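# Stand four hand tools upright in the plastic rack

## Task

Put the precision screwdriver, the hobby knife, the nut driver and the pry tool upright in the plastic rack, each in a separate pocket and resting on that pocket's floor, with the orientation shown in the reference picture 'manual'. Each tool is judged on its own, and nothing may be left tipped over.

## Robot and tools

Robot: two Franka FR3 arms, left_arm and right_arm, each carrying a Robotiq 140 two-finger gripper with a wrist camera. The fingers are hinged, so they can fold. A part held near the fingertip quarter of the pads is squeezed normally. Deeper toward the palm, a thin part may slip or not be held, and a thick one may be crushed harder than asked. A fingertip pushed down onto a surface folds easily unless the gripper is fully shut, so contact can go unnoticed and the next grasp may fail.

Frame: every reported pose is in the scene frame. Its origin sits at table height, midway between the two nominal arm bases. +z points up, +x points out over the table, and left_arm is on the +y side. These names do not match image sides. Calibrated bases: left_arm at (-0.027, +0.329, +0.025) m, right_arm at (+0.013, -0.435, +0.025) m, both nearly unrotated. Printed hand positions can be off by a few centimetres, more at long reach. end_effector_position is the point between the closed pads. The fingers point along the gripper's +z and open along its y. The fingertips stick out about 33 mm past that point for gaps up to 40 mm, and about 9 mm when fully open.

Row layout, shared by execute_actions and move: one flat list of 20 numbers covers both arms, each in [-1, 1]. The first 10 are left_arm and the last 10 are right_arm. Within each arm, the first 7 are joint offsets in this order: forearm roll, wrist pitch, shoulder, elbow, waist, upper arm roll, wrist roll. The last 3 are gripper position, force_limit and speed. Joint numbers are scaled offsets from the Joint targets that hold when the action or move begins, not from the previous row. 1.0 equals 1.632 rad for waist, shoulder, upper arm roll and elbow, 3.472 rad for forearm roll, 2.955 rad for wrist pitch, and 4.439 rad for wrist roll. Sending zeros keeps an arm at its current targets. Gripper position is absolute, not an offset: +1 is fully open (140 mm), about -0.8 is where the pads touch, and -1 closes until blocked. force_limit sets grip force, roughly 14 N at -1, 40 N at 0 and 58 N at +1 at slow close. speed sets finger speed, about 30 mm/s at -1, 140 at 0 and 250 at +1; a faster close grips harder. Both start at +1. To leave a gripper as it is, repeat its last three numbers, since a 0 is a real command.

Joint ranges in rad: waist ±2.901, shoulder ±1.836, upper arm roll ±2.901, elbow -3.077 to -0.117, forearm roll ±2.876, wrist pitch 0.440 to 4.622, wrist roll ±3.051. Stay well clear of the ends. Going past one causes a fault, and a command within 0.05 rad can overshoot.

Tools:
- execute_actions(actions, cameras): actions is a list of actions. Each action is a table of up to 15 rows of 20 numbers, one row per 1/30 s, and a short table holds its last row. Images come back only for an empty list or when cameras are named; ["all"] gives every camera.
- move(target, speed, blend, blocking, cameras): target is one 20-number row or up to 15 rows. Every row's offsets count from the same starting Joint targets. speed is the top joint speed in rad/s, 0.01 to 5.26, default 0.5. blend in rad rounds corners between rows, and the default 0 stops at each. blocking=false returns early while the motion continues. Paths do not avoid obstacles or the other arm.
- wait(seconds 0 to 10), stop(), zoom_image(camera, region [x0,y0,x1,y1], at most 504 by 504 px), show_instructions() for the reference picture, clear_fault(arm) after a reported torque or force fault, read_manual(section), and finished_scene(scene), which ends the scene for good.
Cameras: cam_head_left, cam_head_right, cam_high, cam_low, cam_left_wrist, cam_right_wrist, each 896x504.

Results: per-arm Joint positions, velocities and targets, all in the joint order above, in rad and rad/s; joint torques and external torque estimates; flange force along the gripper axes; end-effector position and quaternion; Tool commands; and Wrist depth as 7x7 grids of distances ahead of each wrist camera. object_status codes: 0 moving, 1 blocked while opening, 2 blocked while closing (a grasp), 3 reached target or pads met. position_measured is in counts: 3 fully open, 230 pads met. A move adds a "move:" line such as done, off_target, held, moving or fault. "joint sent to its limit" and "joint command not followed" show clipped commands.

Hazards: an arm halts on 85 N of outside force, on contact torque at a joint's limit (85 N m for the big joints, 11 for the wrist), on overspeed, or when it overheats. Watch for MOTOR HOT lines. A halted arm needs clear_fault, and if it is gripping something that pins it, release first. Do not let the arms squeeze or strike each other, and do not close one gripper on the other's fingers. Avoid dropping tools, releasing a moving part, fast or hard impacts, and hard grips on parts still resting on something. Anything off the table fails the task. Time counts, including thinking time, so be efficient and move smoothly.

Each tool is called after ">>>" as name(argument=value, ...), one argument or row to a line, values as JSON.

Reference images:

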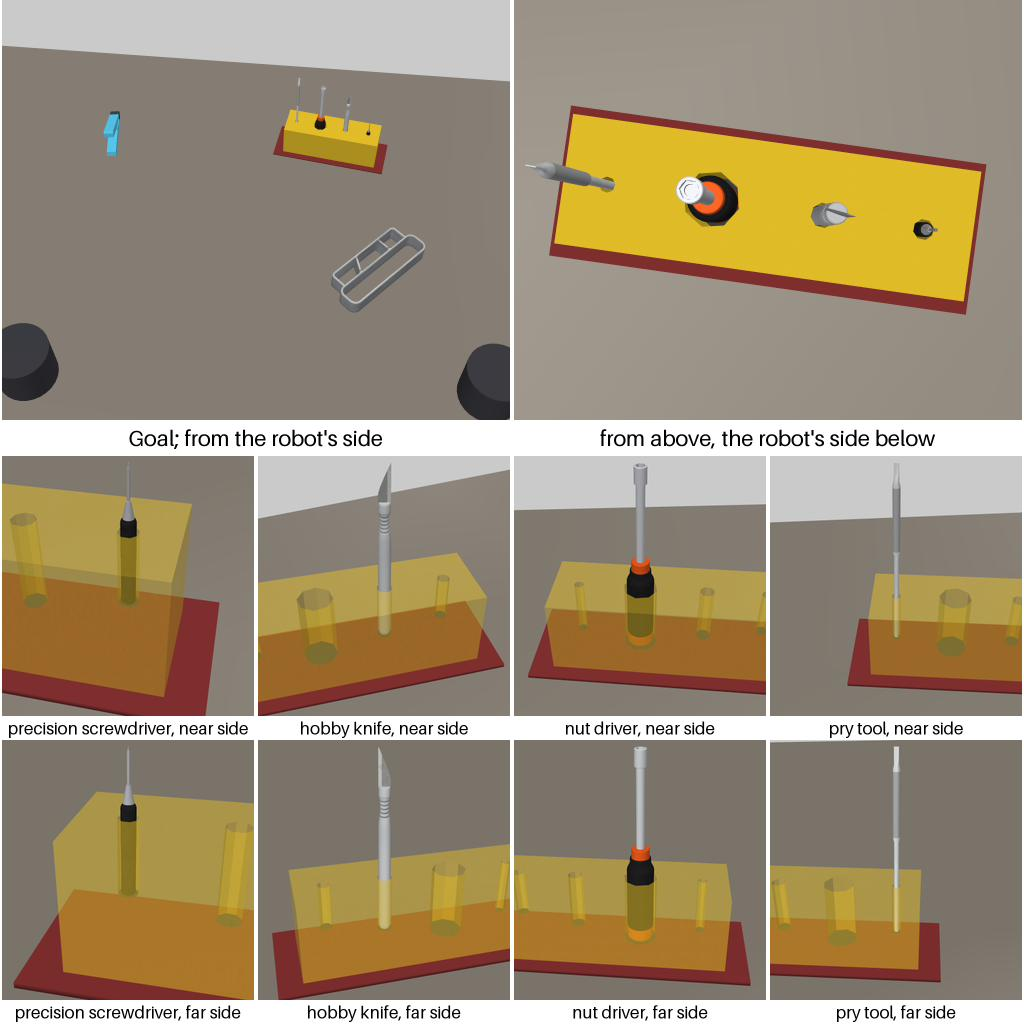

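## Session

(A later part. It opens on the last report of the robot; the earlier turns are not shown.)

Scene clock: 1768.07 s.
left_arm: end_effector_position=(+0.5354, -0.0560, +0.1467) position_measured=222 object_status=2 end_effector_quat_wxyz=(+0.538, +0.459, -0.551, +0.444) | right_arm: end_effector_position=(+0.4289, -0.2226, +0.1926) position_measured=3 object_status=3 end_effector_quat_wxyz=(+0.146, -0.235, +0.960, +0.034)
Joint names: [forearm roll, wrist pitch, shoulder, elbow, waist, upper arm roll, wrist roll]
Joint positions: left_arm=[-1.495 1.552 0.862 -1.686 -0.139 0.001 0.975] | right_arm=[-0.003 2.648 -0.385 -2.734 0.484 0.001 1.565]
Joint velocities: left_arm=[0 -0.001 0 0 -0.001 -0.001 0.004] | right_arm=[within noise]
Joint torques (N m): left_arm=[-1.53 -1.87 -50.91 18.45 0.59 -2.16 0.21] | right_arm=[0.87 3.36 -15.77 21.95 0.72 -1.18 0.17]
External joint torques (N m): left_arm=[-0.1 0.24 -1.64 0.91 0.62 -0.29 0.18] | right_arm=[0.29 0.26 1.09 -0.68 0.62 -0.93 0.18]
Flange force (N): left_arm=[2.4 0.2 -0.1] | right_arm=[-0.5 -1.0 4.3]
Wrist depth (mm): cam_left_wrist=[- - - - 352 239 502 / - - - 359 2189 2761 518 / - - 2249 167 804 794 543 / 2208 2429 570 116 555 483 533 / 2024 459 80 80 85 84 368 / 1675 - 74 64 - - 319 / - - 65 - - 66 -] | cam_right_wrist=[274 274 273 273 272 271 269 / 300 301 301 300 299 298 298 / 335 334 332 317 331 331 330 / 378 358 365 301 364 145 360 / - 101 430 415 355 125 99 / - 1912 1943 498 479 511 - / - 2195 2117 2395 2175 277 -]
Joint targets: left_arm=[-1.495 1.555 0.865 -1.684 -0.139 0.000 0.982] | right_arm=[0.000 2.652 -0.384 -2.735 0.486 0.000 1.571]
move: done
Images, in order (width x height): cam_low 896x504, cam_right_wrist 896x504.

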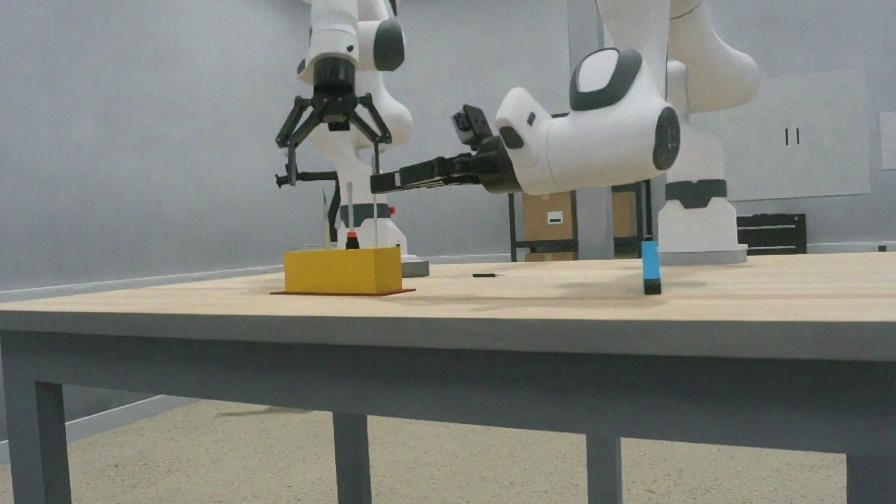

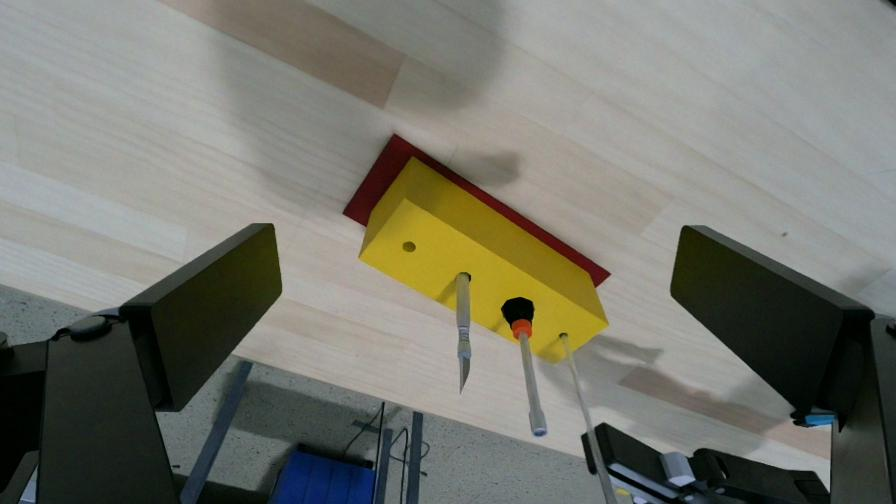

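>>> move(
  target=[
    [0, 0, 0.0112, 0.0066, 0, 0, 0.0018, -1, -1, -1, 0, 0, 0, 0, 0, 0, 0, 1, 1, 1],
  ],
  speed=0.05,
  cameras=["cam_right_wrist", "cam_low"],
)

>>> zoom_image(
  camera="cam_low",
  region=[340, 110, 440, 260],
)

>>> zoom_image(
  camera="cam_right_wrist",
  region=[535, 310, 595, 370],
)

Scene clock: 1778.80 s.
left_arm: end_effector_position=(+0.5352, -0.0560, +0.1389) position_measured=222 object_status=2 end_effector_quat_wxyz=(+0.538, +0.458, -0.551, +0.444) | right_arm: end_effector_position=(+0.4289, -0.2226, +0.1926) position_measured=3 object_status=3 end_effector_quat_wxyz=(+0.146, -0.235, +0.960, +0.034)
Joint names: [forearm roll, wrist pitch, shoulder, elbow, waist, upper arm roll, wrist roll]
Joint positions: left_arm=[-1.495 1.552 0.881 -1.675 -0.139 0.001 0.982] | right_arm=[-0.003 2.648 -0.385 -2.734 0.484 0.001 1.565]
Joint velocities: left_arm=[0 0.001 0 0.002 0.001 -0.001 0.004] | right_arm=[within noise]
Joint torques (N m): left_arm=[-1.51 -1.88 -51.15 17.48 0.54 -2.19 0.21] | right_arm=[0.86 3.36 -15.8 21.95 0.69 -1.24 0.18]
External joint torques (N m): left_arm=[-0.1 0.24 -1.79 0.11 0.6 -0.28 0.18] | right_arm=[0.28 0.25 1.23 -0.72 0.61 -0.97 0.19]
Flange force (N): left_arm=[3.8 3.9 0.2] | right_arm=[-0.8 -1.0 4.7]
Wrist depth (mm): cam_left_wrist=[2112 - 2292 - 348 234 500 / - 2292 2359 2131 2612 253 521 / 2429 - 781 779 741 680 535 / 2612 2557 551 116 532 459 520 / 1975 417 80 80 85 84 356 / 1653 - 74 64 - - 307 / - - 65 - - 66 -] | cam_right_wrist=[274 274 274 272 273 272 269 / 302 302 302 300 299 299 297 / 337 334 334 319 331 330 330 / 378 359 365 293 363 145 362 / - 101 427 426 354 125 98 / - 1867 1992 499 475 512 - / - 2216 2098 2216 2302 285 -]
Joint targets: left_arm=[-1.495 1.555 0.883 -1.673 -0.139 0.000 0.990] | right_arm=[0.000 2.652 -0.384 -2.735 0.486 0.000 1.571]
move: done
Images, in order (width x height): cam_low 896x504, cam_right_wrist 896x504.

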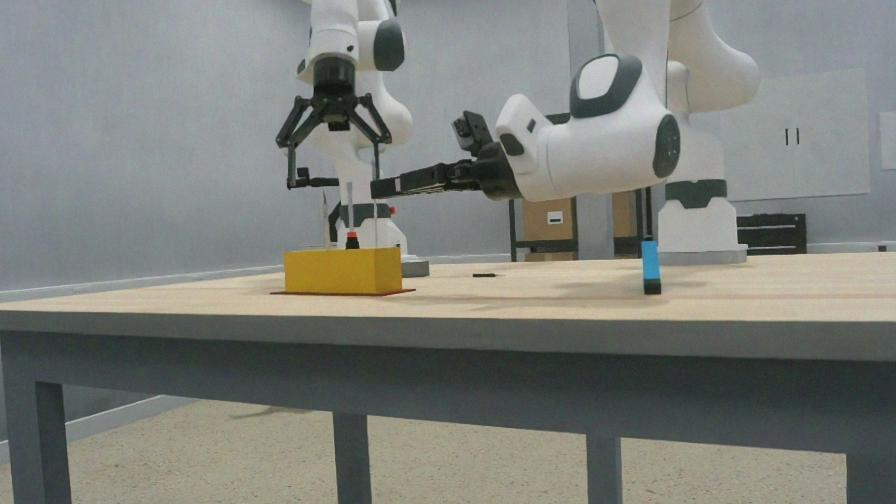

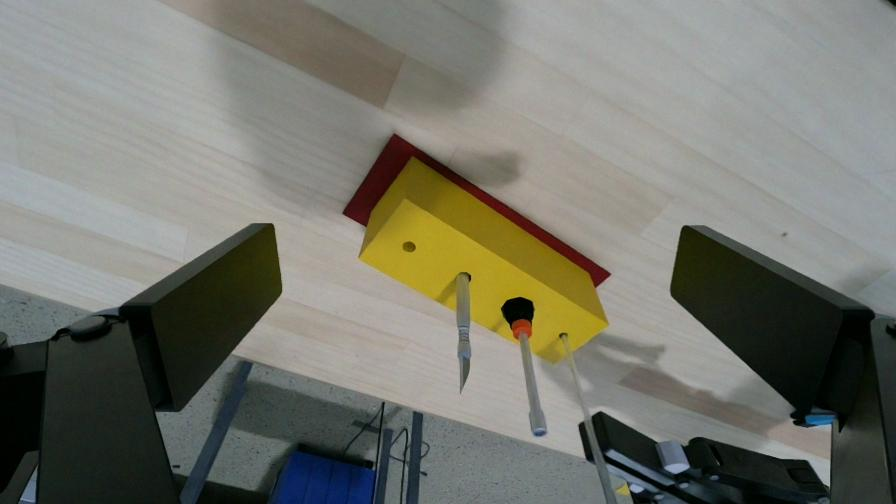

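Scaled by 3.360.

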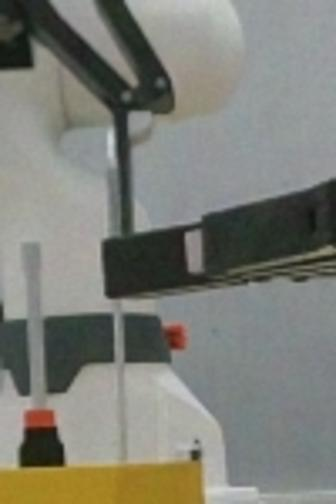

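Scaled by 8.400.

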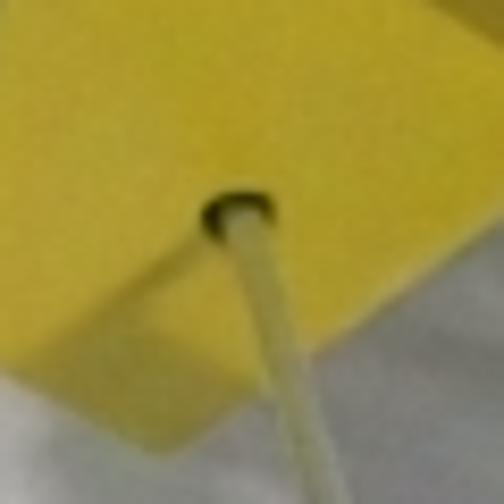

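>>> move(
  target=[
    [0, 0, 0.0168, 0.0099, 0, 0, 0.0027, -1, -1, -1, 0, 0, 0, 0, 0, 0, 0, 1, 1, 1],
  ],
  speed=0.05,
  cameras=["cam_right_wrist", "cam_low"],
)

>>> zoom_image(
  camera="cam_low",
  region=[340, 110, 440, 260],
)

>>> zoom_image(
  camera="cam_right_wrist",
  region=[535, 310, 655, 430],
)

Scene clock: 1787.20 s.
left_arm: end_effector_position=(+0.5349, -0.0560, +0.1273) position_measured=222 object_status=2 end_effector_quat_wxyz=(+0.538, +0.458, -0.551, +0.444) | right_arm: end_effector_position=(+0.4289, -0.2226, +0.1926) position_measured=3 object_status=3 end_effector_quat_wxyz=(+0.146, -0.235, +0.960, +0.034)
Joint names: [forearm roll, wrist pitch, shoulder, elbow, waist, upper arm roll, wrist roll]
Joint positions: left_arm=[-1.495 1.552 0.908 -1.659 -0.139 0.001 0.994] | right_arm=[-0.003 2.648 -0.385 -2.734 0.484 0.001 1.565]
Joint velocities: left_arm=[0.001 -0.001 0 0.001 -0.001 0 0.006] | right_arm=[within noise]
Joint torques (N m): left_arm=[-1.47 -1.91 -51.46 18.57 0.58 -2.19 0.18] | right_arm=[0.87 3.35 -15.74 21.92 0.68 -1.21 0.16]
External joint torques (N m): left_arm=[-0.08 0.22 -1.79 1.33 0.44 -0.37 0.15] | right_arm=[0.28 0.26 1.22 -0.72 0.63 -0.9 0.17]
Flange force (N): left_arm=[2.1 -1.4 0.0] | right_arm=[-0.7 -0.9 4.7]
Wrist depth (mm): cam_left_wrist=[2641 2699 - 2761 2292 237 490 / 2131 2429 1975 2479 2999 2927 522 / - - 762 732 696 638 534 / 2641 613 515 116 501 441 487 / 1898 392 80 80 85 84 351 / 1528 - 74 64 - - 291 / - - 65 - - 66 -] | cam_right_wrist=[273 273 273 273 273 271 270 / 302 302 299 300 298 299 297 / 336 333 333 320 331 330 330 / 377 359 366 299 363 145 363 / - 101 431 415 405 125 98 / - 1897 1943 497 469 493 - / - 2302 2175 2324 2136 297 -]
Joint targets: left_arm=[-1.495 1.555 0.911 -1.657 -0.139 0.000 1.002] | right_arm=[0.000 2.652 -0.384 -2.735 0.486 0.000 1.571]
move: done
Images, in order (width x height): cam_low 896x504, cam_right_wrist 896x504.

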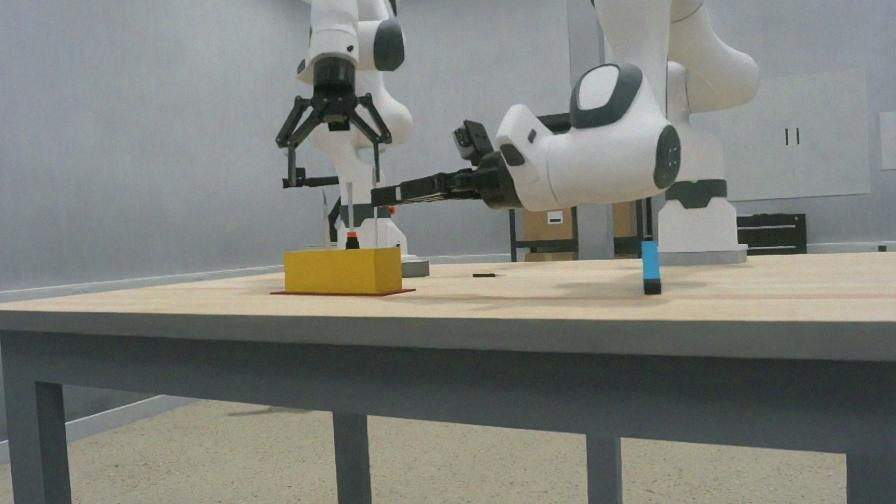

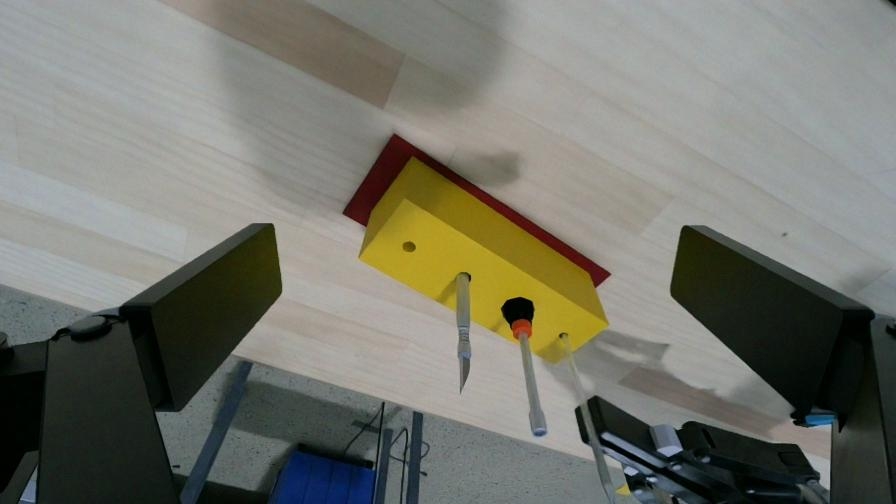

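Scaled by 3.360.

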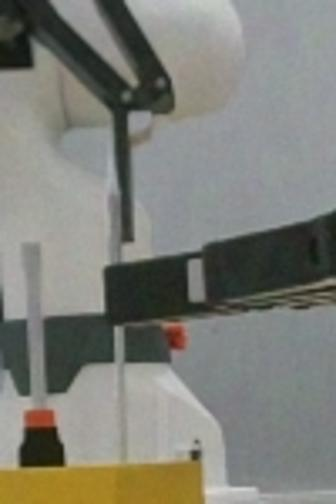

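Scaled by 4.200.

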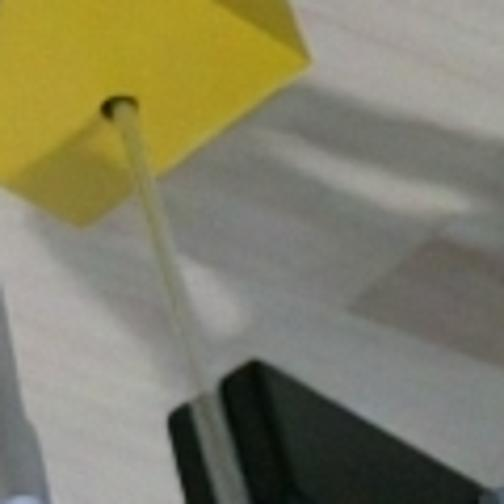

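>>> move(
  target=[
    [0, 0, 0.0168, 0.0101, 0, 0, 0.0027, -1, -1, -1, 0, 0, 0, 0, 0, 0, 0, 1, 1, 1],
  ],
  speed=0.05,
)

>>> move(
  target=[
    [0, 0, 0.0112, 0.0067, 0, 0, 0.0018, -1, -1, -1, 0, 0, 0, 0, 0, 0, 0, 1, 1, 1],
  ],
  speed=0.05,
  cameras=["cam_right_wrist", "cam_low"],
)

>>> zoom_image(
  camera="cam_low",
  region=[340, 110, 440, 260],
)

Scene clock: 1792.17 s.
left_arm: end_effector_position=(+0.5344, -0.0559, +0.1157) position_measured=222 object_status=2 end_effector_quat_wxyz=(+0.538, +0.458, -0.551, +0.445) | right_arm: end_effector_position=(+0.4289, -0.2226, +0.1926) position_measured=3 object_status=3 end_effector_quat_wxyz=(+0.146, -0.235, +0.960, +0.034)
Joint names: [forearm roll, wrist pitch, shoulder, elbow, waist, upper arm roll, wrist roll]
Joint positions: left_arm=[-1.495 1.552 0.936 -1.642 -0.139 0.001 1.006] | right_arm=[-0.003 2.648 -0.385 -2.734 0.484 0.001 1.565]
Joint velocities: left_arm=[-0.001 0 0.002 -0.001 0 0 0.008] | right_arm=[within noise]
Joint torques (N m): left_arm=[-1.45 -1.93 -51.73 18.26 0.57 -2.24 0.1] | right_arm=[0.87 3.34 -15.77 21.92 0.68 -1.18 0.19]
External joint torques (N m): left_arm=[-0.09 0.22 -1.91 1.27 0.51 -0.32 0.07] | right_arm=[0.29 0.25 1.11 -0.67 0.7 -0.82 0.2]
Flange force (N): left_arm=[2.5 -1.1 -0.1] | right_arm=[-0.6 -0.7 4.3]
Wrist depth (mm): cam_left_wrist=[2479 - 2131 - 347 237 493 / 1928 2359 - 2479 2699 2825 516 / 2479 2584 717 692 769 666 537 / 2531 529 488 116 469 414 390 / 1991 372 80 80 85 84 332 / 286 - 74 64 - - 272 / - - 65 - - 66 -] | cam_right_wrist=[273 273 273 272 272 270 270 / 301 301 299 299 299 299 297 / 335 334 333 325 331 329 330 / 377 358 376 286 364 145 361 / - 101 427 430 400 125 98 / - 1852 1838 498 463 478 - / - 2324 2175 2302 2324 316 -]
Joint targets: left_arm=[-1.495 1.555 0.938 -1.641 -0.139 0.000 1.014] | right_arm=[0.000 2.652 -0.384 -2.735 0.486 0.000 1.571]
move: done

Scene clock: 1792.93 s.
left_arm: end_effector_position=(+0.5339, -0.0559, +0.1082) position_measured=222 object_status=2 end_effector_quat_wxyz=(+0.538, +0.457, -0.551, +0.445) | right_arm: end_effector_position=(+0.4289, -0.2226, +0.1926) position_measured=3 object_status=3 end_effector_quat_wxyz=(+0.146, -0.235, +0.960, +0.034)
Joint names: [forearm roll, wrist pitch, shoulder, elbow, waist, upper arm roll, wrist roll]
Joint positions: left_arm=[-1.495 1.552 0.954 -1.631 -0.139 0.001 1.014] | right_arm=[-0.003 2.648 -0.385 -2.734 0.484 0.001 1.565]
Joint velocities: left_arm=[0 0.001 0 0.002 0 0.001 0.005] | right_arm=[within noise]
Joint torques (N m): left_arm=[-1.45 -1.93 -51.68 17.67 0.56 -2.26 0.07] | right_arm=[0.86 3.36 -15.71 21.96 0.78 -1.23 0.2]
External joint torques (N m): left_arm=[-0.11 0.22 -1.85 0.85 0.39 -0.42 0.04] | right_arm=[0.27 0.25 1.29 -0.72 0.77 -0.9 0.21]
Flange force (N): left_arm=[3.1 0.5 0.2] | right_arm=[-0.9 -0.8 4.9]
Wrist depth (mm): cam_left_wrist=[2336 - - - 2504 2531 499 / 2169 2229 - 2359 2454 3239 518 / - 2730 680 651 660 638 526 / 2531 470 466 116 455 405 371 / 1943 356 80 80 85 84 321 / 275 - 74 64 - - 260 / - - 65 - - 66 -] | cam_right_wrist=[273 272 273 273 271 270 270 / 301 301 301 299 299 296 298 / 336 334 333 319 332 330 330 / 378 358 366 292 365 145 361 / - 101 430 417 433 125 99 / - 1867 1912 500 311 324 - / - 2237 2117 2280 2237 323 -]
Joint targets: left_arm=[-1.495 1.555 0.956 -1.630 -0.139 0.000 1.022] | right_arm=[0.000 2.652 -0.384 -2.735 0.486 0.000 1.571]
move: done
Images, in order (width x height): cam_low 896x504, cam_right_wrist 896x504.

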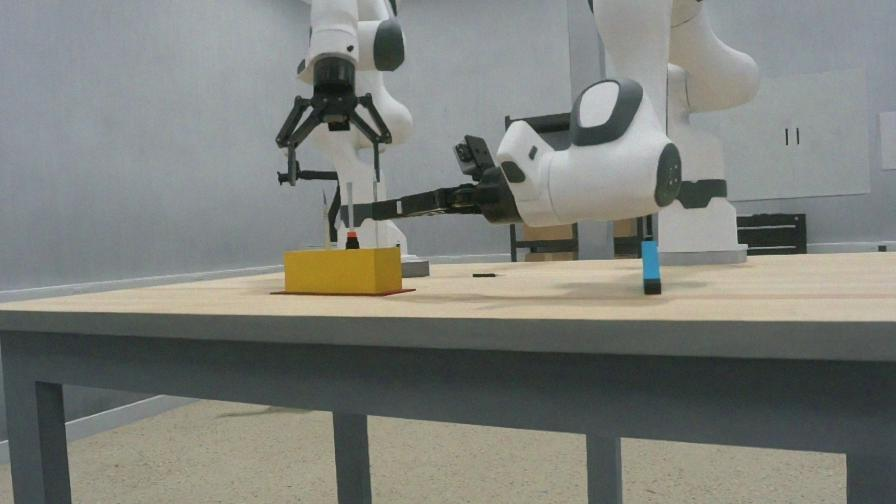

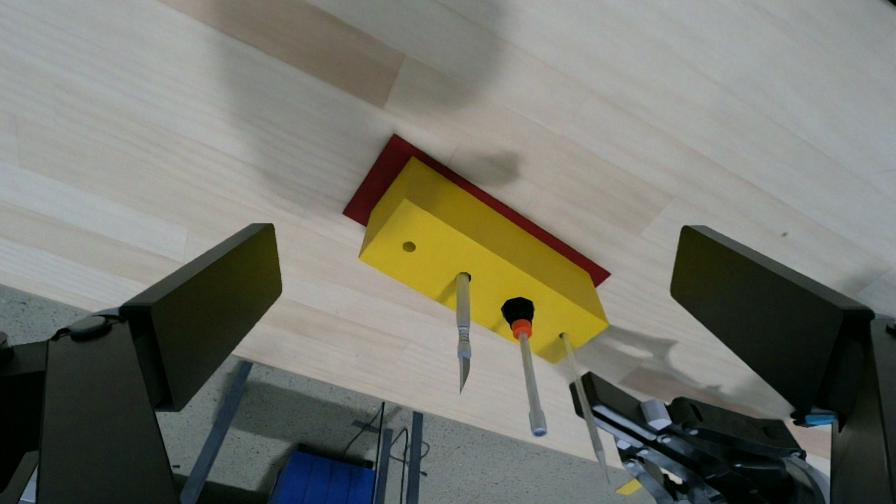

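Scaled by 3.360.

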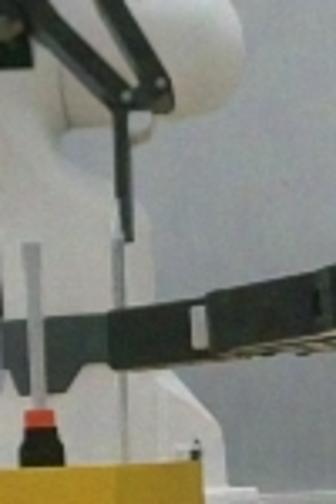

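>>> move(
  target=[
    [0, 0, 0.0084, 0.0053, 0, 0, 0.0014, -1, -1, -1, 0, 0, 0, 0, 0, 0, 0, 1, 1, 1],
  ],
  speed=0.05,
)

>>> move(
  target=[
    [0, 0, 0.0028, 0.0018, 0, 0, 0.0005, -1, -1, -1, 0, 0, 0, 0, 0, 0, 0, 1, 1, 1],
  ],
  speed=0.04,
)

>>> move(
  target=[
    [0, 0, 0.0021, 0.0013, 0, 0, 0.0003, -1, -1, -1, 0, 0, 0, 0, 0, 0, 0, 1, 1, 1],
  ],
  speed=0.04,
  cameras=["cam_right_wrist", "cam_low"],
)

>>> zoom_image(
  camera="cam_low",
  region=[340, 110, 440, 260],
)

Scene clock: 1803.07 s.
left_arm: end_effector_position=(+0.5346, -0.0568, +0.1063) position_measured=222 object_status=2 end_effector_quat_wxyz=(+0.538, +0.454, -0.552, +0.447) | right_arm: end_effector_position=(+0.4289, -0.2226, +0.1926) position_measured=3 object_status=3 end_effector_quat_wxyz=(+0.146, -0.235, +0.960, +0.034)
Joint names: [forearm roll, wrist pitch, shoulder, elbow, waist, upper arm roll, wrist roll]
Joint positions: left_arm=[-1.496 1.55 0.963 -1.621 -0.139 -0.001 1.019] | right_arm=[-0.003 2.648 -0.385 -2.734 0.484 0.001 1.565]
Joint velocities: left_arm=[0 -0.002 0.002 0.002 0.001 0 0.004] | right_arm=[within noise]
Joint torques (N m): left_arm=[-1.25 -1.04 -49.24 17.27 0.43 -1.54 0.25] | right_arm=[0.86 3.35 -15.77 21.9 0.72 -1.23 0.18]
External joint torques (N m): left_arm=[0.1 1.12 0.79 0.42 0.36 0.43 0.22] | right_arm=[0.28 0.25 1.16 -0.74 0.72 -0.88 0.19]
Flange force (N): left_arm=[-2.9 -2.9 0.5] | right_arm=[-0.5 -0.8 4.5]
Wrist depth (mm): cam_left_wrist=[- - 2359 - 2314 - 491 / - - - 2292 - - 510 / - - 684 644 646 629 526 / 2229 475 467 116 452 399 370 / 1913 355 80 80 85 84 314 / 275 - 74 64 - - 256 / - - 65 - - 66 -] | cam_right_wrist=[273 273 273 273 272 270 270 / 302 301 302 299 299 299 296 / 336 335 333 325 332 333 330 / 378 356 367 303 364 145 361 / - 101 428 417 452 125 98 / - 1943 1897 497 462 319 - / - 2237 2044 2280 2302 331 -]
Joint targets: left_arm=[-1.495 1.555 0.970 -1.621 -0.139 0.000 1.028] | right_arm=[0.000 2.652 -0.384 -2.735 0.486 0.000 1.571]
move: done

Scene clock: 1803.77 s.
left_arm: end_effector_position=(+0.5345, -0.0571, +0.1059) position_measured=222 object_status=2 end_effector_quat_wxyz=(+0.539, +0.453, -0.552, +0.448) | right_arm: end_effector_position=(+0.4289, -0.2226, +0.1926) position_measured=3 object_status=3 end_effector_quat_wxyz=(+0.146, -0.235, +0.960, +0.034)
Joint names: [forearm roll, wrist pitch, shoulder, elbow, waist, upper arm roll, wrist roll]
Joint positions: left_arm=[-1.496 1.548 0.967 -1.618 -0.139 -0.001 1.022] | right_arm=[-0.003 2.648 -0.385 -2.734 0.484 0.001 1.565]
Joint velocities: left_arm=[-0.001 0 -0.001 -0.001 -0.001 0 0.004] | right_arm=[within noise]
Joint torques (N m): left_arm=[-1.12 -0.69 -48.85 16.51 0.43 -1.41 0.29] | right_arm=[0.87 3.35 -15.76 21.88 0.72 -1.18 0.18]
External joint torques (N m): left_arm=[0.24 1.49 1.47 -0.45 0.29 0.55 0.26] | right_arm=[0.28 0.26 1.17 -0.75 0.7 -0.86 0.19]
Flange force (N): left_arm=[-3.1 -0.6 1.0] | right_arm=[-0.5 -0.8 4.5]
Wrist depth (mm): cam_left_wrist=[- 1943 2405 2314 - 238 493 / 2504 2314 - 2314 - - 516 / - - 698 606 658 628 527 / 2761 522 473 116 452 396 368 / 2041 359 80 80 85 84 314 / 275 - 74 64 - - 255 / - - 65 - - 66 -] | cam_right_wrist=[273 273 273 273 272 271 270 / 300 301 301 300 299 298 298 / 334 333 334 319 333 333 331 / 378 357 367 292 364 145 363 / - 101 427 417 427 125 98 / - 1852 1959 499 465 320 - / - 2237 2175 2324 2258 333 -]
Joint targets: left_arm=[-1.495 1.555 0.975 -1.618 -0.139 0.000 1.030] | right_arm=[0.000 2.652 -0.384 -2.735 0.486 0.000 1.571]
move: done

Scene clock: 1804.47 s.
left_arm: end_effector_position=(+0.5344, -0.0575, +0.1056) position_measured=222 object_status=2 end_effector_quat_wxyz=(+0.539, +0.452, -0.552, +0.448) | right_arm: end_effector_position=(+0.4289, -0.2226, +0.1926) position_measured=3 object_status=3 end_effector_quat_wxyz=(+0.146, -0.235, +0.960, +0.034)
Joint names: [forearm roll, wrist pitch, shoulder, elbow, waist, upper arm roll, wrist roll]
Joint positions: left_arm=[-1.496 1.546 0.97 -1.615 -0.139 -0.001 1.023] | right_arm=[-0.003 2.648 -0.385 -2.734 0.484 0.001 1.565]
Joint torques (N m): left_arm=[-1.01 -0.42 -48.23 16.38 0.46 -1.17 0.32] | right_arm=[0.87 3.35 -15.81 21.93 0.7 -1.22 0.15]
External joint torques (N m): left_arm=[0.34 1.77 1.85 -0.42 0.5 0.92 0.29] | right_arm=[0.29 0.25 1.08 -0.71 0.63 -0.95 0.16]
Flange force (N): left_arm=[-4.2 -1.4 0.7] | right_arm=[-0.4 -1.0 4.3]
Wrist depth (mm): cam_left_wrist=[- - 2382 - - - 493 / - - 2208 - - - 510 / 2292 2504 704 600 660 634 536 / 2429 470 473 115 452 395 366 / 2041 339 80 80 85 84 312 / 277 - 74 64 - - 255 / - - 65 - - 66 -] | cam_right_wrist=[274 273 273 272 272 271 269 / 301 301 301 300 299 297 297 / 335 333 335 320 331 330 330 / 376 358 366 297 362 145 360 / - 101 429 418 416 125 98 / - 1897 1912 500 468 318 - / - 2280 2175 2348 2302 331 -]
Joint targets: left_arm=[-1.495 1.555 0.978 -1.616 -0.139 0.000 1.031] | right_arm=[0.000 2.652 -0.384 -2.735 0.486 0.000 1.571]
move: done
Images, in order (width x height): cam_low 896x504, cam_right_wrist 896x504.

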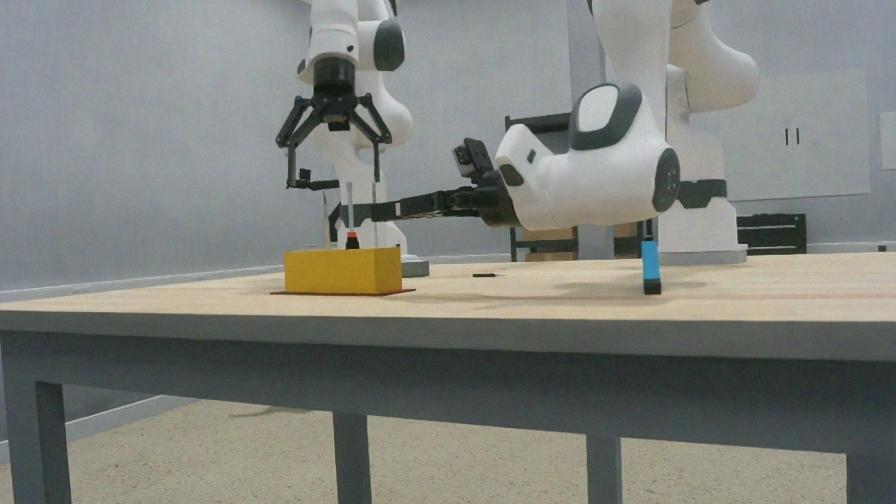

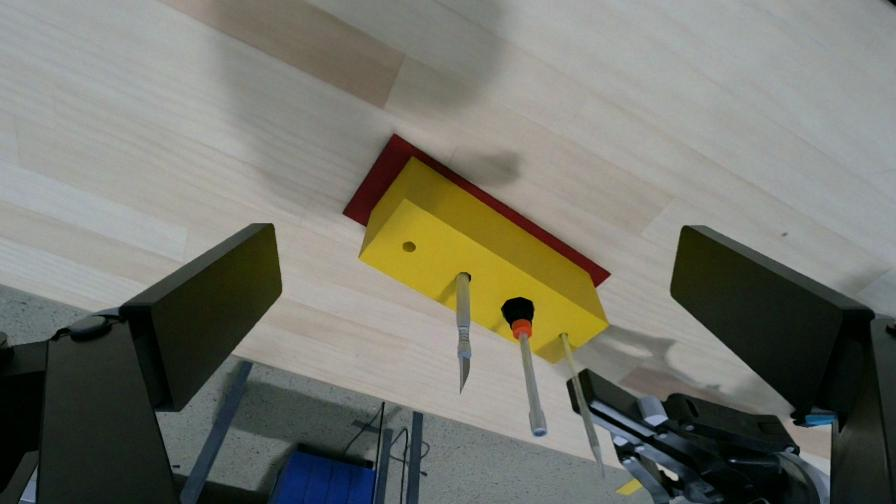

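Scaled by 3.360.

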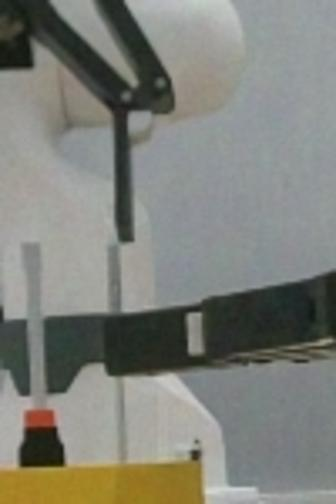

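>>> move(
  target=[
    [0, 0, -0.0070, -0.0044, 0, 0, -0.0012, -1, -1, -1, 0, 0, 0, 0, 0, 0, 0, 1, 1, 1],
    [0, 0, -0.0070, -0.0044, 0, 0, -0.0012, -0.45, -1, -1, 0, 0, 0, 0, 0, 0, 0, 1, 1, 1],
  ],
  speed=0.05,
  cameras=["cam_right_wrist", "cam_low"],
)

>>> zoom_image(
  camera="cam_low",
  region=[340, 110, 440, 260],
)

Scene clock: 1821.17 s.
left_arm: end_effector_position=(+0.5341, -0.0568, +0.1048) position_measured=186 object_status=0 end_effector_quat_wxyz=(+0.538, +0.454, -0.552, +0.448) | right_arm: end_effector_position=(+0.4289, -0.2226, +0.1926) position_measured=3 object_status=3 end_effector_quat_wxyz=(+0.146, -0.235, +0.960, +0.034)
Joint names: [forearm roll, wrist pitch, shoulder, elbow, waist, upper arm roll, wrist roll]
Joint positions: left_arm=[-1.496 1.55 0.966 -1.621 -0.139 -0.001 1.024] | right_arm=[-0.003 2.648 -0.385 -2.734 0.484 0.001 1.565]
Joint torques (N m): left_arm=[-1.28 -1.66 -52.3 16.82 0.55 -1.84 -0.02] | right_arm=[0.86 3.36 -15.76 21.94 0.73 -1.19 0.21]
External joint torques (N m): left_arm=[0.08 0.52 -1.95 -0.15 0.44 0.12 -0.05] | right_arm=[0.27 0.26 1.17 -0.71 0.71 -0.85 0.21]
Flange force (N): left_arm=[5.1 4.8 0.3] | right_arm=[-0.6 -0.7 4.5]
Wrist depth (mm): cam_left_wrist=[- - 2858 2314 - 2584 494 / - 2076 2730 2382 - - 516 / - - 675 648 710 626 527 / 2531 514 465 173 160 398 365 / 1943 356 86 182 85 90 312 / - 65 - 174 - - - / - - - 191 - - -] | cam_right_wrist=[272 274 273 273 272 272 270 / 300 301 301 300 299 300 296 / 335 335 335 324 332 330 331 / 378 361 367 299 366 145 363 / - 101 430 417 404 125 98 / - 1897 1897 498 313 308 - / - 2324 2136 2258 2258 339 -]
Joint targets: left_arm=[-1.495 1.555 0.967 -1.623 -0.139 0.000 1.026] | right_arm=[0.000 2.652 -0.384 -2.735 0.486 0.000 1.571]
move: done
Images, in order (width x height): cam_low 896x504, cam_right_wrist 896x504.

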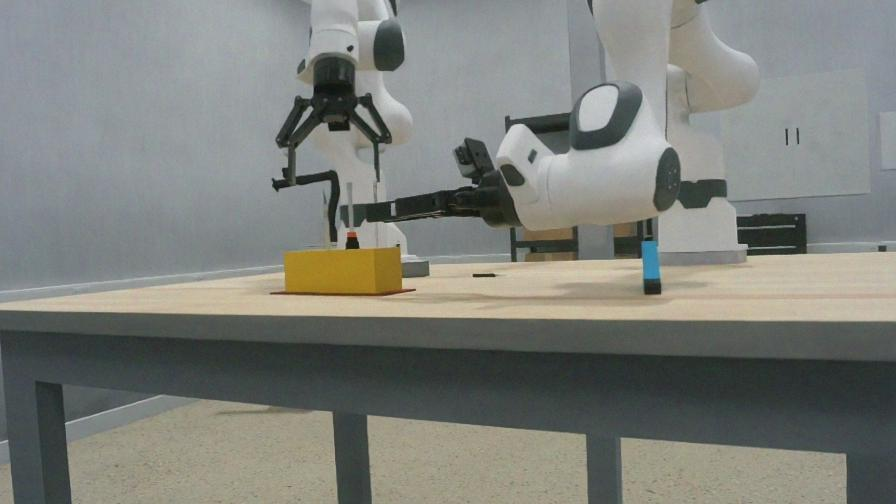

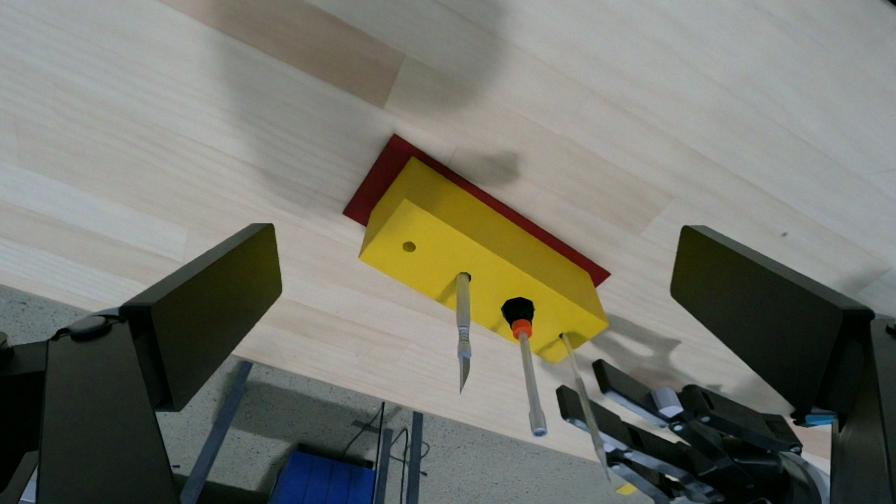

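Scaled by 3.360.

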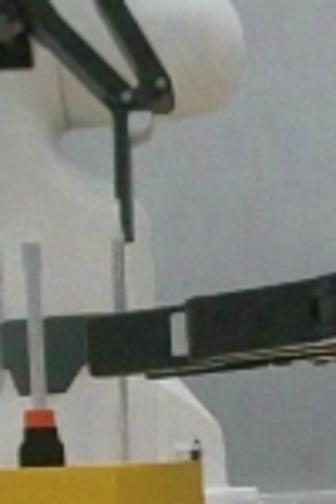

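>>> move(
  target=[
    [0.01826, -0.0148, 0.0058, 0.0147, 0.0474, 0, -0.0033, -0.45, -1, -1, 0, 0, 0, 0, 0, 0, 0, 1, 1, 1],
    [0.0187, -0.0152, -0.2555, -0.1391, 0.0474, 0, -0.0509, -0.45, -1, -1, 0, 0, 0, 0, 0, 0, 0, 1, 1, 1],
    [0.0187, -0.0152, -0.2555, -0.1391, 0.0474, 0, -0.0509, -0.45, -1, -1, 0, -0.1081, 0.2366, 0.2479, 0.3555, 0, -0.8353, -0.35, -0.1, -1],
  ],
  speed=[0.1, 0.4, 1.2],
  blend=[0.01, 0.05, 0],
  cameras=["cam_right_wrist", "cam_low", "cam_high"],
)

>>> zoom_image(
  camera="cam_low",
  region=[270, 110, 450, 310],
)

Scene clock: 1960.20 s.
left_arm: end_effector_position=(+0.5312, -0.0110, +0.2753) position_measured=186 object_status=3 end_effector_quat_wxyz=(+0.535, +0.473, -0.549, +0.434) | right_arm: end_effector_position=(+0.2643, +0.0051, +0.1507) position_measured=173 object_status=0 end_effector_quat_wxyz=(+0.000, +0.692, +0.722, +0.003)
Joint names: [forearm roll, wrist pitch, shoulder, elbow, waist, upper arm roll, wrist roll]
Joint positions: left_arm=[-1.433 1.513 0.551 -1.848 -0.062 0.001 0.806] | right_arm=[-0.003 2.336 -0.001 -2.332 1.064 0.001 -2.13]
Joint torques (N m): left_arm=[-1.32 -1.82 -46.51 19.6 0.57 -1.86 -0.27] | right_arm=[0.95 2.37 -28.02 22.51 0.78 -0.38 -0.17]
External joint torques (N m): left_arm=[0.43 0 -1.69 -0.13 0.61 -0.54 -0.3] | right_arm=[0.28 -0.28 2.37 0.07 0.63 -0.53 -0.17]
Flange force (N): left_arm=[3.5 4.3 -0.2] | right_arm=[5.7 3.9 3.2]
Wrist depth (mm): cam_left_wrist=[- - - - 2479 2531 519 / - 2359 2169 2858 2858 617 560 / 2208 3626 2963 - - 650 2150 / 2405 2584 835 134 125 675 653 / 2059 2169 86 362 85 90 621 / - 65 - 382 - - - / - - - 317 - - -] | cam_right_wrist=[253 253 252 253 252 252 251 / 266 265 266 266 265 266 266 / 279 280 279 280 278 279 280 / 297 295 292 295 288 296 296 / 313 310 87 310 113 94 261 / - - - 333 - - - / - - - 352 - - -]
Joint targets: left_arm=[-1.430 1.510 0.550 -1.850 -0.062 0.000 0.800] | right_arm=[0.000 2.333 0.003 -2.331 1.066 0.000 -2.137]
move: done
Images, in order (width x height): cam_high 896x504, cam_low 896x504, cam_right_wrist 896x504.

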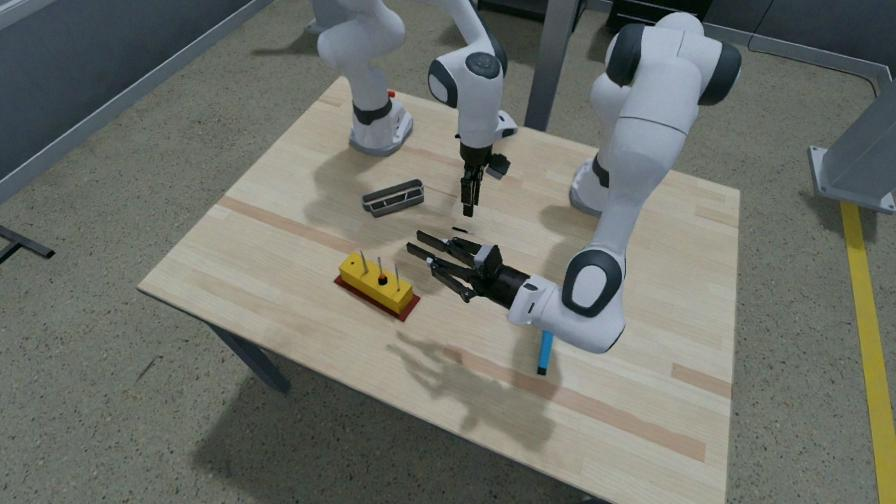

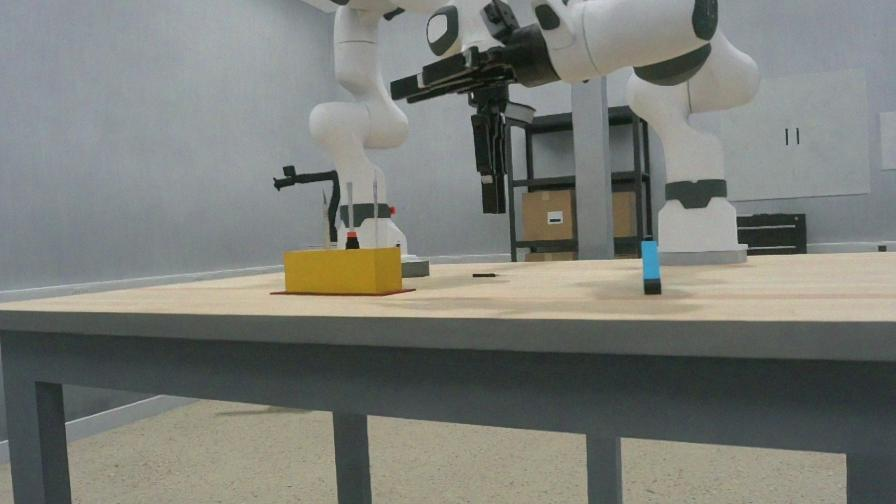

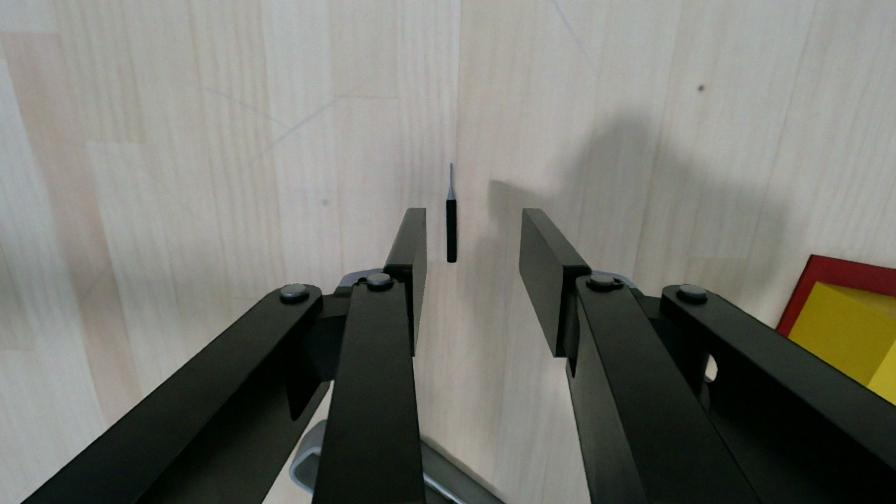

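Scaled by 2.520.

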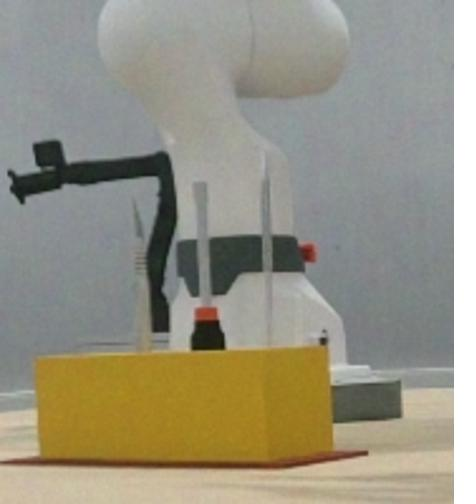

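>>> move(
  target=[
    [0, 0, 0, 0, 0, 0, 0, -0.45, -1, -1, 0, 0.0795, 0.0988, -0.0445, 0.0034, 0, 0.0013, -0.35, -0.1, -1],
    [0, 0, 0, 0, 0, 0, 0, -0.45, -1, -1, 0, 0.0953, 0.1265, -0.0455, 0.0034, 0, 0.0013, -0.35, -0.1, -1],
  ],
  speed=[0.2, 0.06],
  cameras=["cam_right_wrist"],
)

Scene clock: 1995.13 s.
left_arm: end_effector_position=(+0.5312, -0.0110, +0.2753) position_measured=186 object_status=3 end_effector_quat_wxyz=(+0.535, +0.473, -0.549, +0.434) | right_arm: end_effector_position=(+0.2578, -0.0002, +0.0424) position_measured=173 object_status=3 end_effector_quat_wxyz=(+0.001, +0.690, +0.724, +0.000)
Joint names: [forearm roll, wrist pitch, shoulder, elbow, waist, upper arm roll, wrist roll]
Joint positions: left_arm=[-1.433 1.513 0.551 -1.848 -0.062 0.001 0.806] | right_arm=[-0.003 2.61 0.206 -2.404 1.07 0.001 -2.13]
Joint velocities: left_arm=[within noise] | right_arm=[0.001 0.004 0 0 0 0.001 0.001]
Joint torques (N m): left_arm=[-1.33 -1.82 -46.54 19.56 0.56 -1.86 -0.27] | right_arm=[0.75 2.9 -31.24 18.27 0.75 -0.21 0]
External joint torques (N m): left_arm=[0.41 -0.01 -1.87 -0.1 0.46 -0.67 -0.3] | right_arm=[0.28 0.27 2.37 -0.44 0.61 -0.56 0]
Flange force (N): left_arm=[3.9 4.7 0.0] | right_arm=[3.1 1.5 6.4]
Wrist depth (mm): cam_left_wrist=[- - - - 2670 580 520 / - 2270 2825 3521 2189 603 561 / 2670 2169 2963 - 3239 612 2169 / 2641 2336 799 741 125 657 655 / 2094 2270 85 360 85 90 629 / - 65 - 400 - - - / - - - 317 - - -] | cam_right_wrist=[156 156 156 156 156 155 155 / 165 164 164 164 164 163 163 / 174 174 173 173 173 172 172 / 183 183 181 181 172 183 183 / 195 192 87 192 113 93 193 / - - - 206 - - - / - - - 222 - - -]
Joint targets: left_arm=[-1.430 1.510 0.550 -1.850 -0.062 0.000 0.800] | right_arm=[0.000 2.614 0.209 -2.405 1.072 0.000 -2.131]
move: done
Images, in order (width x height): cam_right_wrist 896x504.

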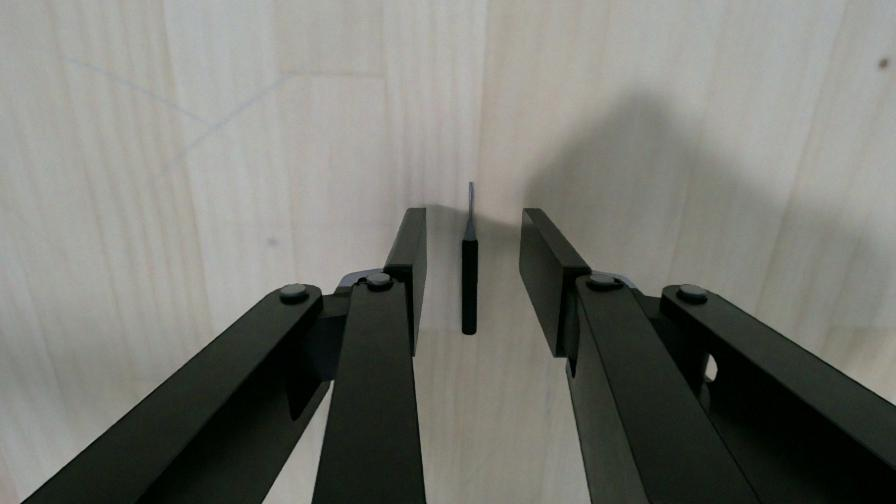

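>>> move(
  target=[
    [0, 0, 0, 0, 0, 0, 0, -0.45, -1, -1, 0, 0.003, 0.0052, 0, 0, 0, 0, -0.35, -0.1, -1],
  ],
  speed=0.06,
)

>>> move(
  target=[
    [0, 0, 0, 0, 0, 0, 0, -0.45, -1, -1, 0, 0.0008, 0.0014, 0, 0, 0, 0, -0.35, -0.1, -1],
  ],
  speed=0.06,
)

Scene clock: 2004.57 s.
left_arm: end_effector_position=(+0.5312, -0.0110, +0.2753) position_measured=186 object_status=3 end_effector_quat_wxyz=(+0.535, +0.473, -0.549, +0.434) | right_arm: end_effector_position=(+0.2579, +0.0000, +0.0390) position_measured=173 object_status=3 end_effector_quat_wxyz=(+0.000, +0.690, +0.724, +0.000)
Joint names: [forearm roll, wrist pitch, shoulder, elbow, waist, upper arm roll, wrist roll]
Joint positions: left_arm=[-1.433 1.513 0.551 -1.848 -0.062 0.001 0.806] | right_arm=[-0.003 2.619 0.214 -2.404 1.07 0.001 -2.13]
Joint velocities: left_arm=[within noise] | right_arm=[0.001 0.005 0.001 -0.001 0.001 0.001 -0.002]
Joint torques (N m): left_arm=[-1.33 -1.83 -46.49 19.59 0.57 -1.85 -0.27] | right_arm=[0.73 2.91 -31.38 18.18 0.77 -0.15 -0.02]
External joint torques (N m): left_arm=[0.42 0 -1.62 -0.17 0.63 -0.52 -0.3] | right_arm=[0.26 0.27 2.44 -0.45 0.79 -0.35 -0.02]
Flange force (N): left_arm=[3.4 4.3 -0.3] | right_arm=[3.4 1.2 6.6]
Wrist depth (mm): cam_left_wrist=[- - 2314 2999 2612 585 519 / 2314 2454 - 2131 2699 2557 558 / - - - 3155 2641 621 603 / 2584 2584 835 134 125 658 624 / 2041 2169 85 359 85 90 618 / - 65 - 380 - - - / - - - 317 - - -] | cam_right_wrist=[153 153 153 153 153 153 152 / 162 161 161 161 161 160 160 / 170 170 170 170 169 169 169 / 180 180 178 179 172 179 178 / 192 189 87 188 113 93 190 / - - - 203 - - - / - - - 217 - - -]
Joint targets: left_arm=[-1.430 1.510 0.550 -1.850 -0.062 0.000 0.800] | right_arm=[0.000 2.623 0.217 -2.405 1.072 0.000 -2.131]
move: done

Scene clock: 2005.27 s.
left_arm: end_effector_position=(+0.5312, -0.0110, +0.2753) position_measured=186 object_status=3 end_effector_quat_wxyz=(+0.535, +0.473, -0.549, +0.434) | right_arm: end_effector_position=(+0.2580, +0.0002, +0.0381) position_measured=173 object_status=3 end_effector_quat_wxyz=(+0.000, +0.690, +0.724, +0.001)
Joint names: [forearm roll, wrist pitch, shoulder, elbow, waist, upper arm roll, wrist roll]
Joint positions: left_arm=[-1.433 1.513 0.551 -1.848 -0.062 0.001 0.806] | right_arm=[-0.003 2.622 0.217 -2.404 1.07 0.001 -2.13]
Joint torques (N m): left_arm=[-1.32 -1.83 -46.48 19.6 0.55 -1.86 -0.22] | right_arm=[0.74 2.84 -31.31 18.14 0.82 -0.15 0]
External joint torques (N m): left_arm=[0.44 -0.02 -1.55 -0.2 0.33 -0.75 -0.26] | right_arm=[0.28 0.22 2.32 -0.32 0.76 -0.43 0]
Flange force (N): left_arm=[3.3 4.3 0.2] | right_arm=[3.5 1.4 6.2]
Wrist depth (mm): cam_left_wrist=[- - 2292 - - 564 519 / - 2382 - - - 595 555 / - 2479 - - - 641 2131 / 2641 2612 841 134 125 664 643 / 2169 2189 86 358 85 90 621 / - 65 - 381 - - - / - - - 341 - - -] | cam_right_wrist=[152 152 152 152 152 152 151 / 160 160 161 160 160 159 160 / 169 169 169 168 168 169 168 / 179 179 177 177 172 178 178 / 191 188 87 187 113 93 188 / - - - 202 - - - / - - - 215 - - -]
Joint targets: left_arm=[-1.430 1.510 0.550 -1.850 -0.062 0.000 0.800] | right_arm=[0.000 2.625 0.220 -2.405 1.072 0.000 -2.131]
move: done

>>> move(
  target=[
    [0, 0, 0, 0, 0, 0, 0, -0.45, -1, -1, 0, 0.0008, 0.0014, 0, 0, 0, 0, -0.35, -0.1, -1],
    [0, 0, 0, 0, 0, 0, 0, -0.45, -1, -1, 0, 0.0008, 0.0014, 0, 0, 0, 0, -1, -1, -1],
  ],
  speed=0.06,
  cameras=["cam_right_wrist"],
)

Scene clock: 2011.87 s.
left_arm: end_effector_position=(+0.5312, -0.0110, +0.2753) position_measured=186 object_status=3 end_effector_quat_wxyz=(+0.535, +0.473, -0.549, +0.434) | right_arm: end_effector_position=(+0.2580, +0.0003, +0.0372) position_measured=221 object_status=2 end_effector_quat_wxyz=(+0.000, +0.690, +0.724, +0.001)
Joint names: [forearm roll, wrist pitch, shoulder, elbow, waist, upper arm roll, wrist roll]
Joint positions: left_arm=[-1.433 1.513 0.551 -1.848 -0.062 0.001 0.806] | right_arm=[-0.003 2.624 0.219 -2.404 1.07 0.001 -2.13]
Joint torques (N m): left_arm=[-1.33 -1.82 -46.54 19.62 0.54 -1.87 -0.25] | right_arm=[0.73 2.87 -31.18 17.96 0.81 -0.19 -0.03]
External joint torques (N m): left_arm=[0.42 0.01 -1.71 -0.09 0.54 -0.59 -0.28] | right_arm=[0.28 0.25 2.63 -0.53 0.69 -0.53 -0.03]
Flange force (N): left_arm=[3.5 4.2 -0.1] | right_arm=[3.3 1.5 7.0]
Wrist depth (mm): cam_left_wrist=[- - 2336 - 2670 566 525 / - - - 2429 2612 606 562 / - - - 2454 3328 621 594 / 2314 2612 769 134 133 648 757 / 2059 2169 86 361 85 90 620 / - 65 - 380 - - - / - - - 319 - - -] | cam_right_wrist=[152 152 152 151 152 151 151 / 160 160 159 159 159 159 158 / 168 168 168 168 168 168 167 / 178 178 178 174 177 177 177 / 189 189 89 83 94 186 187 / 201 - - - - - 198 / - - - - - - -]
Joint targets: left_arm=[-1.430 1.510 0.550 -1.850 -0.062 0.000 0.800] | right_arm=[0.000 2.628 0.222 -2.405 1.072 0.000 -2.131]
move: done
Images, in order (width x height): cam_right_wrist 896x504.

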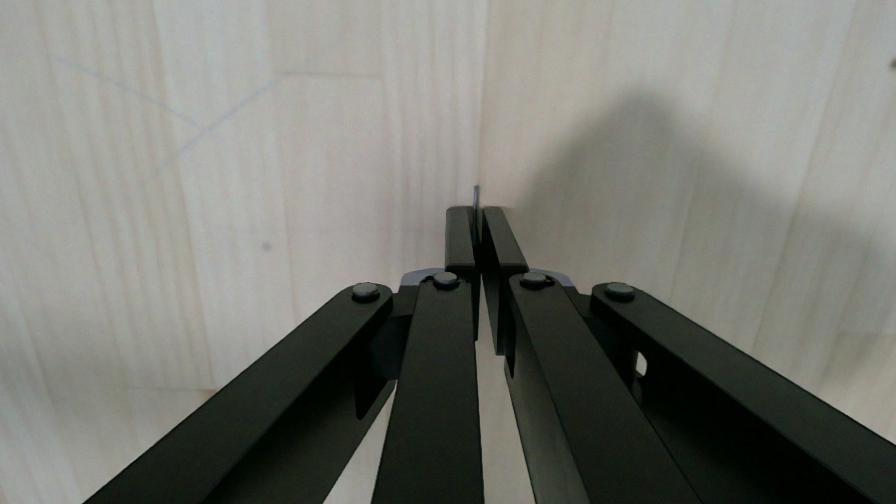

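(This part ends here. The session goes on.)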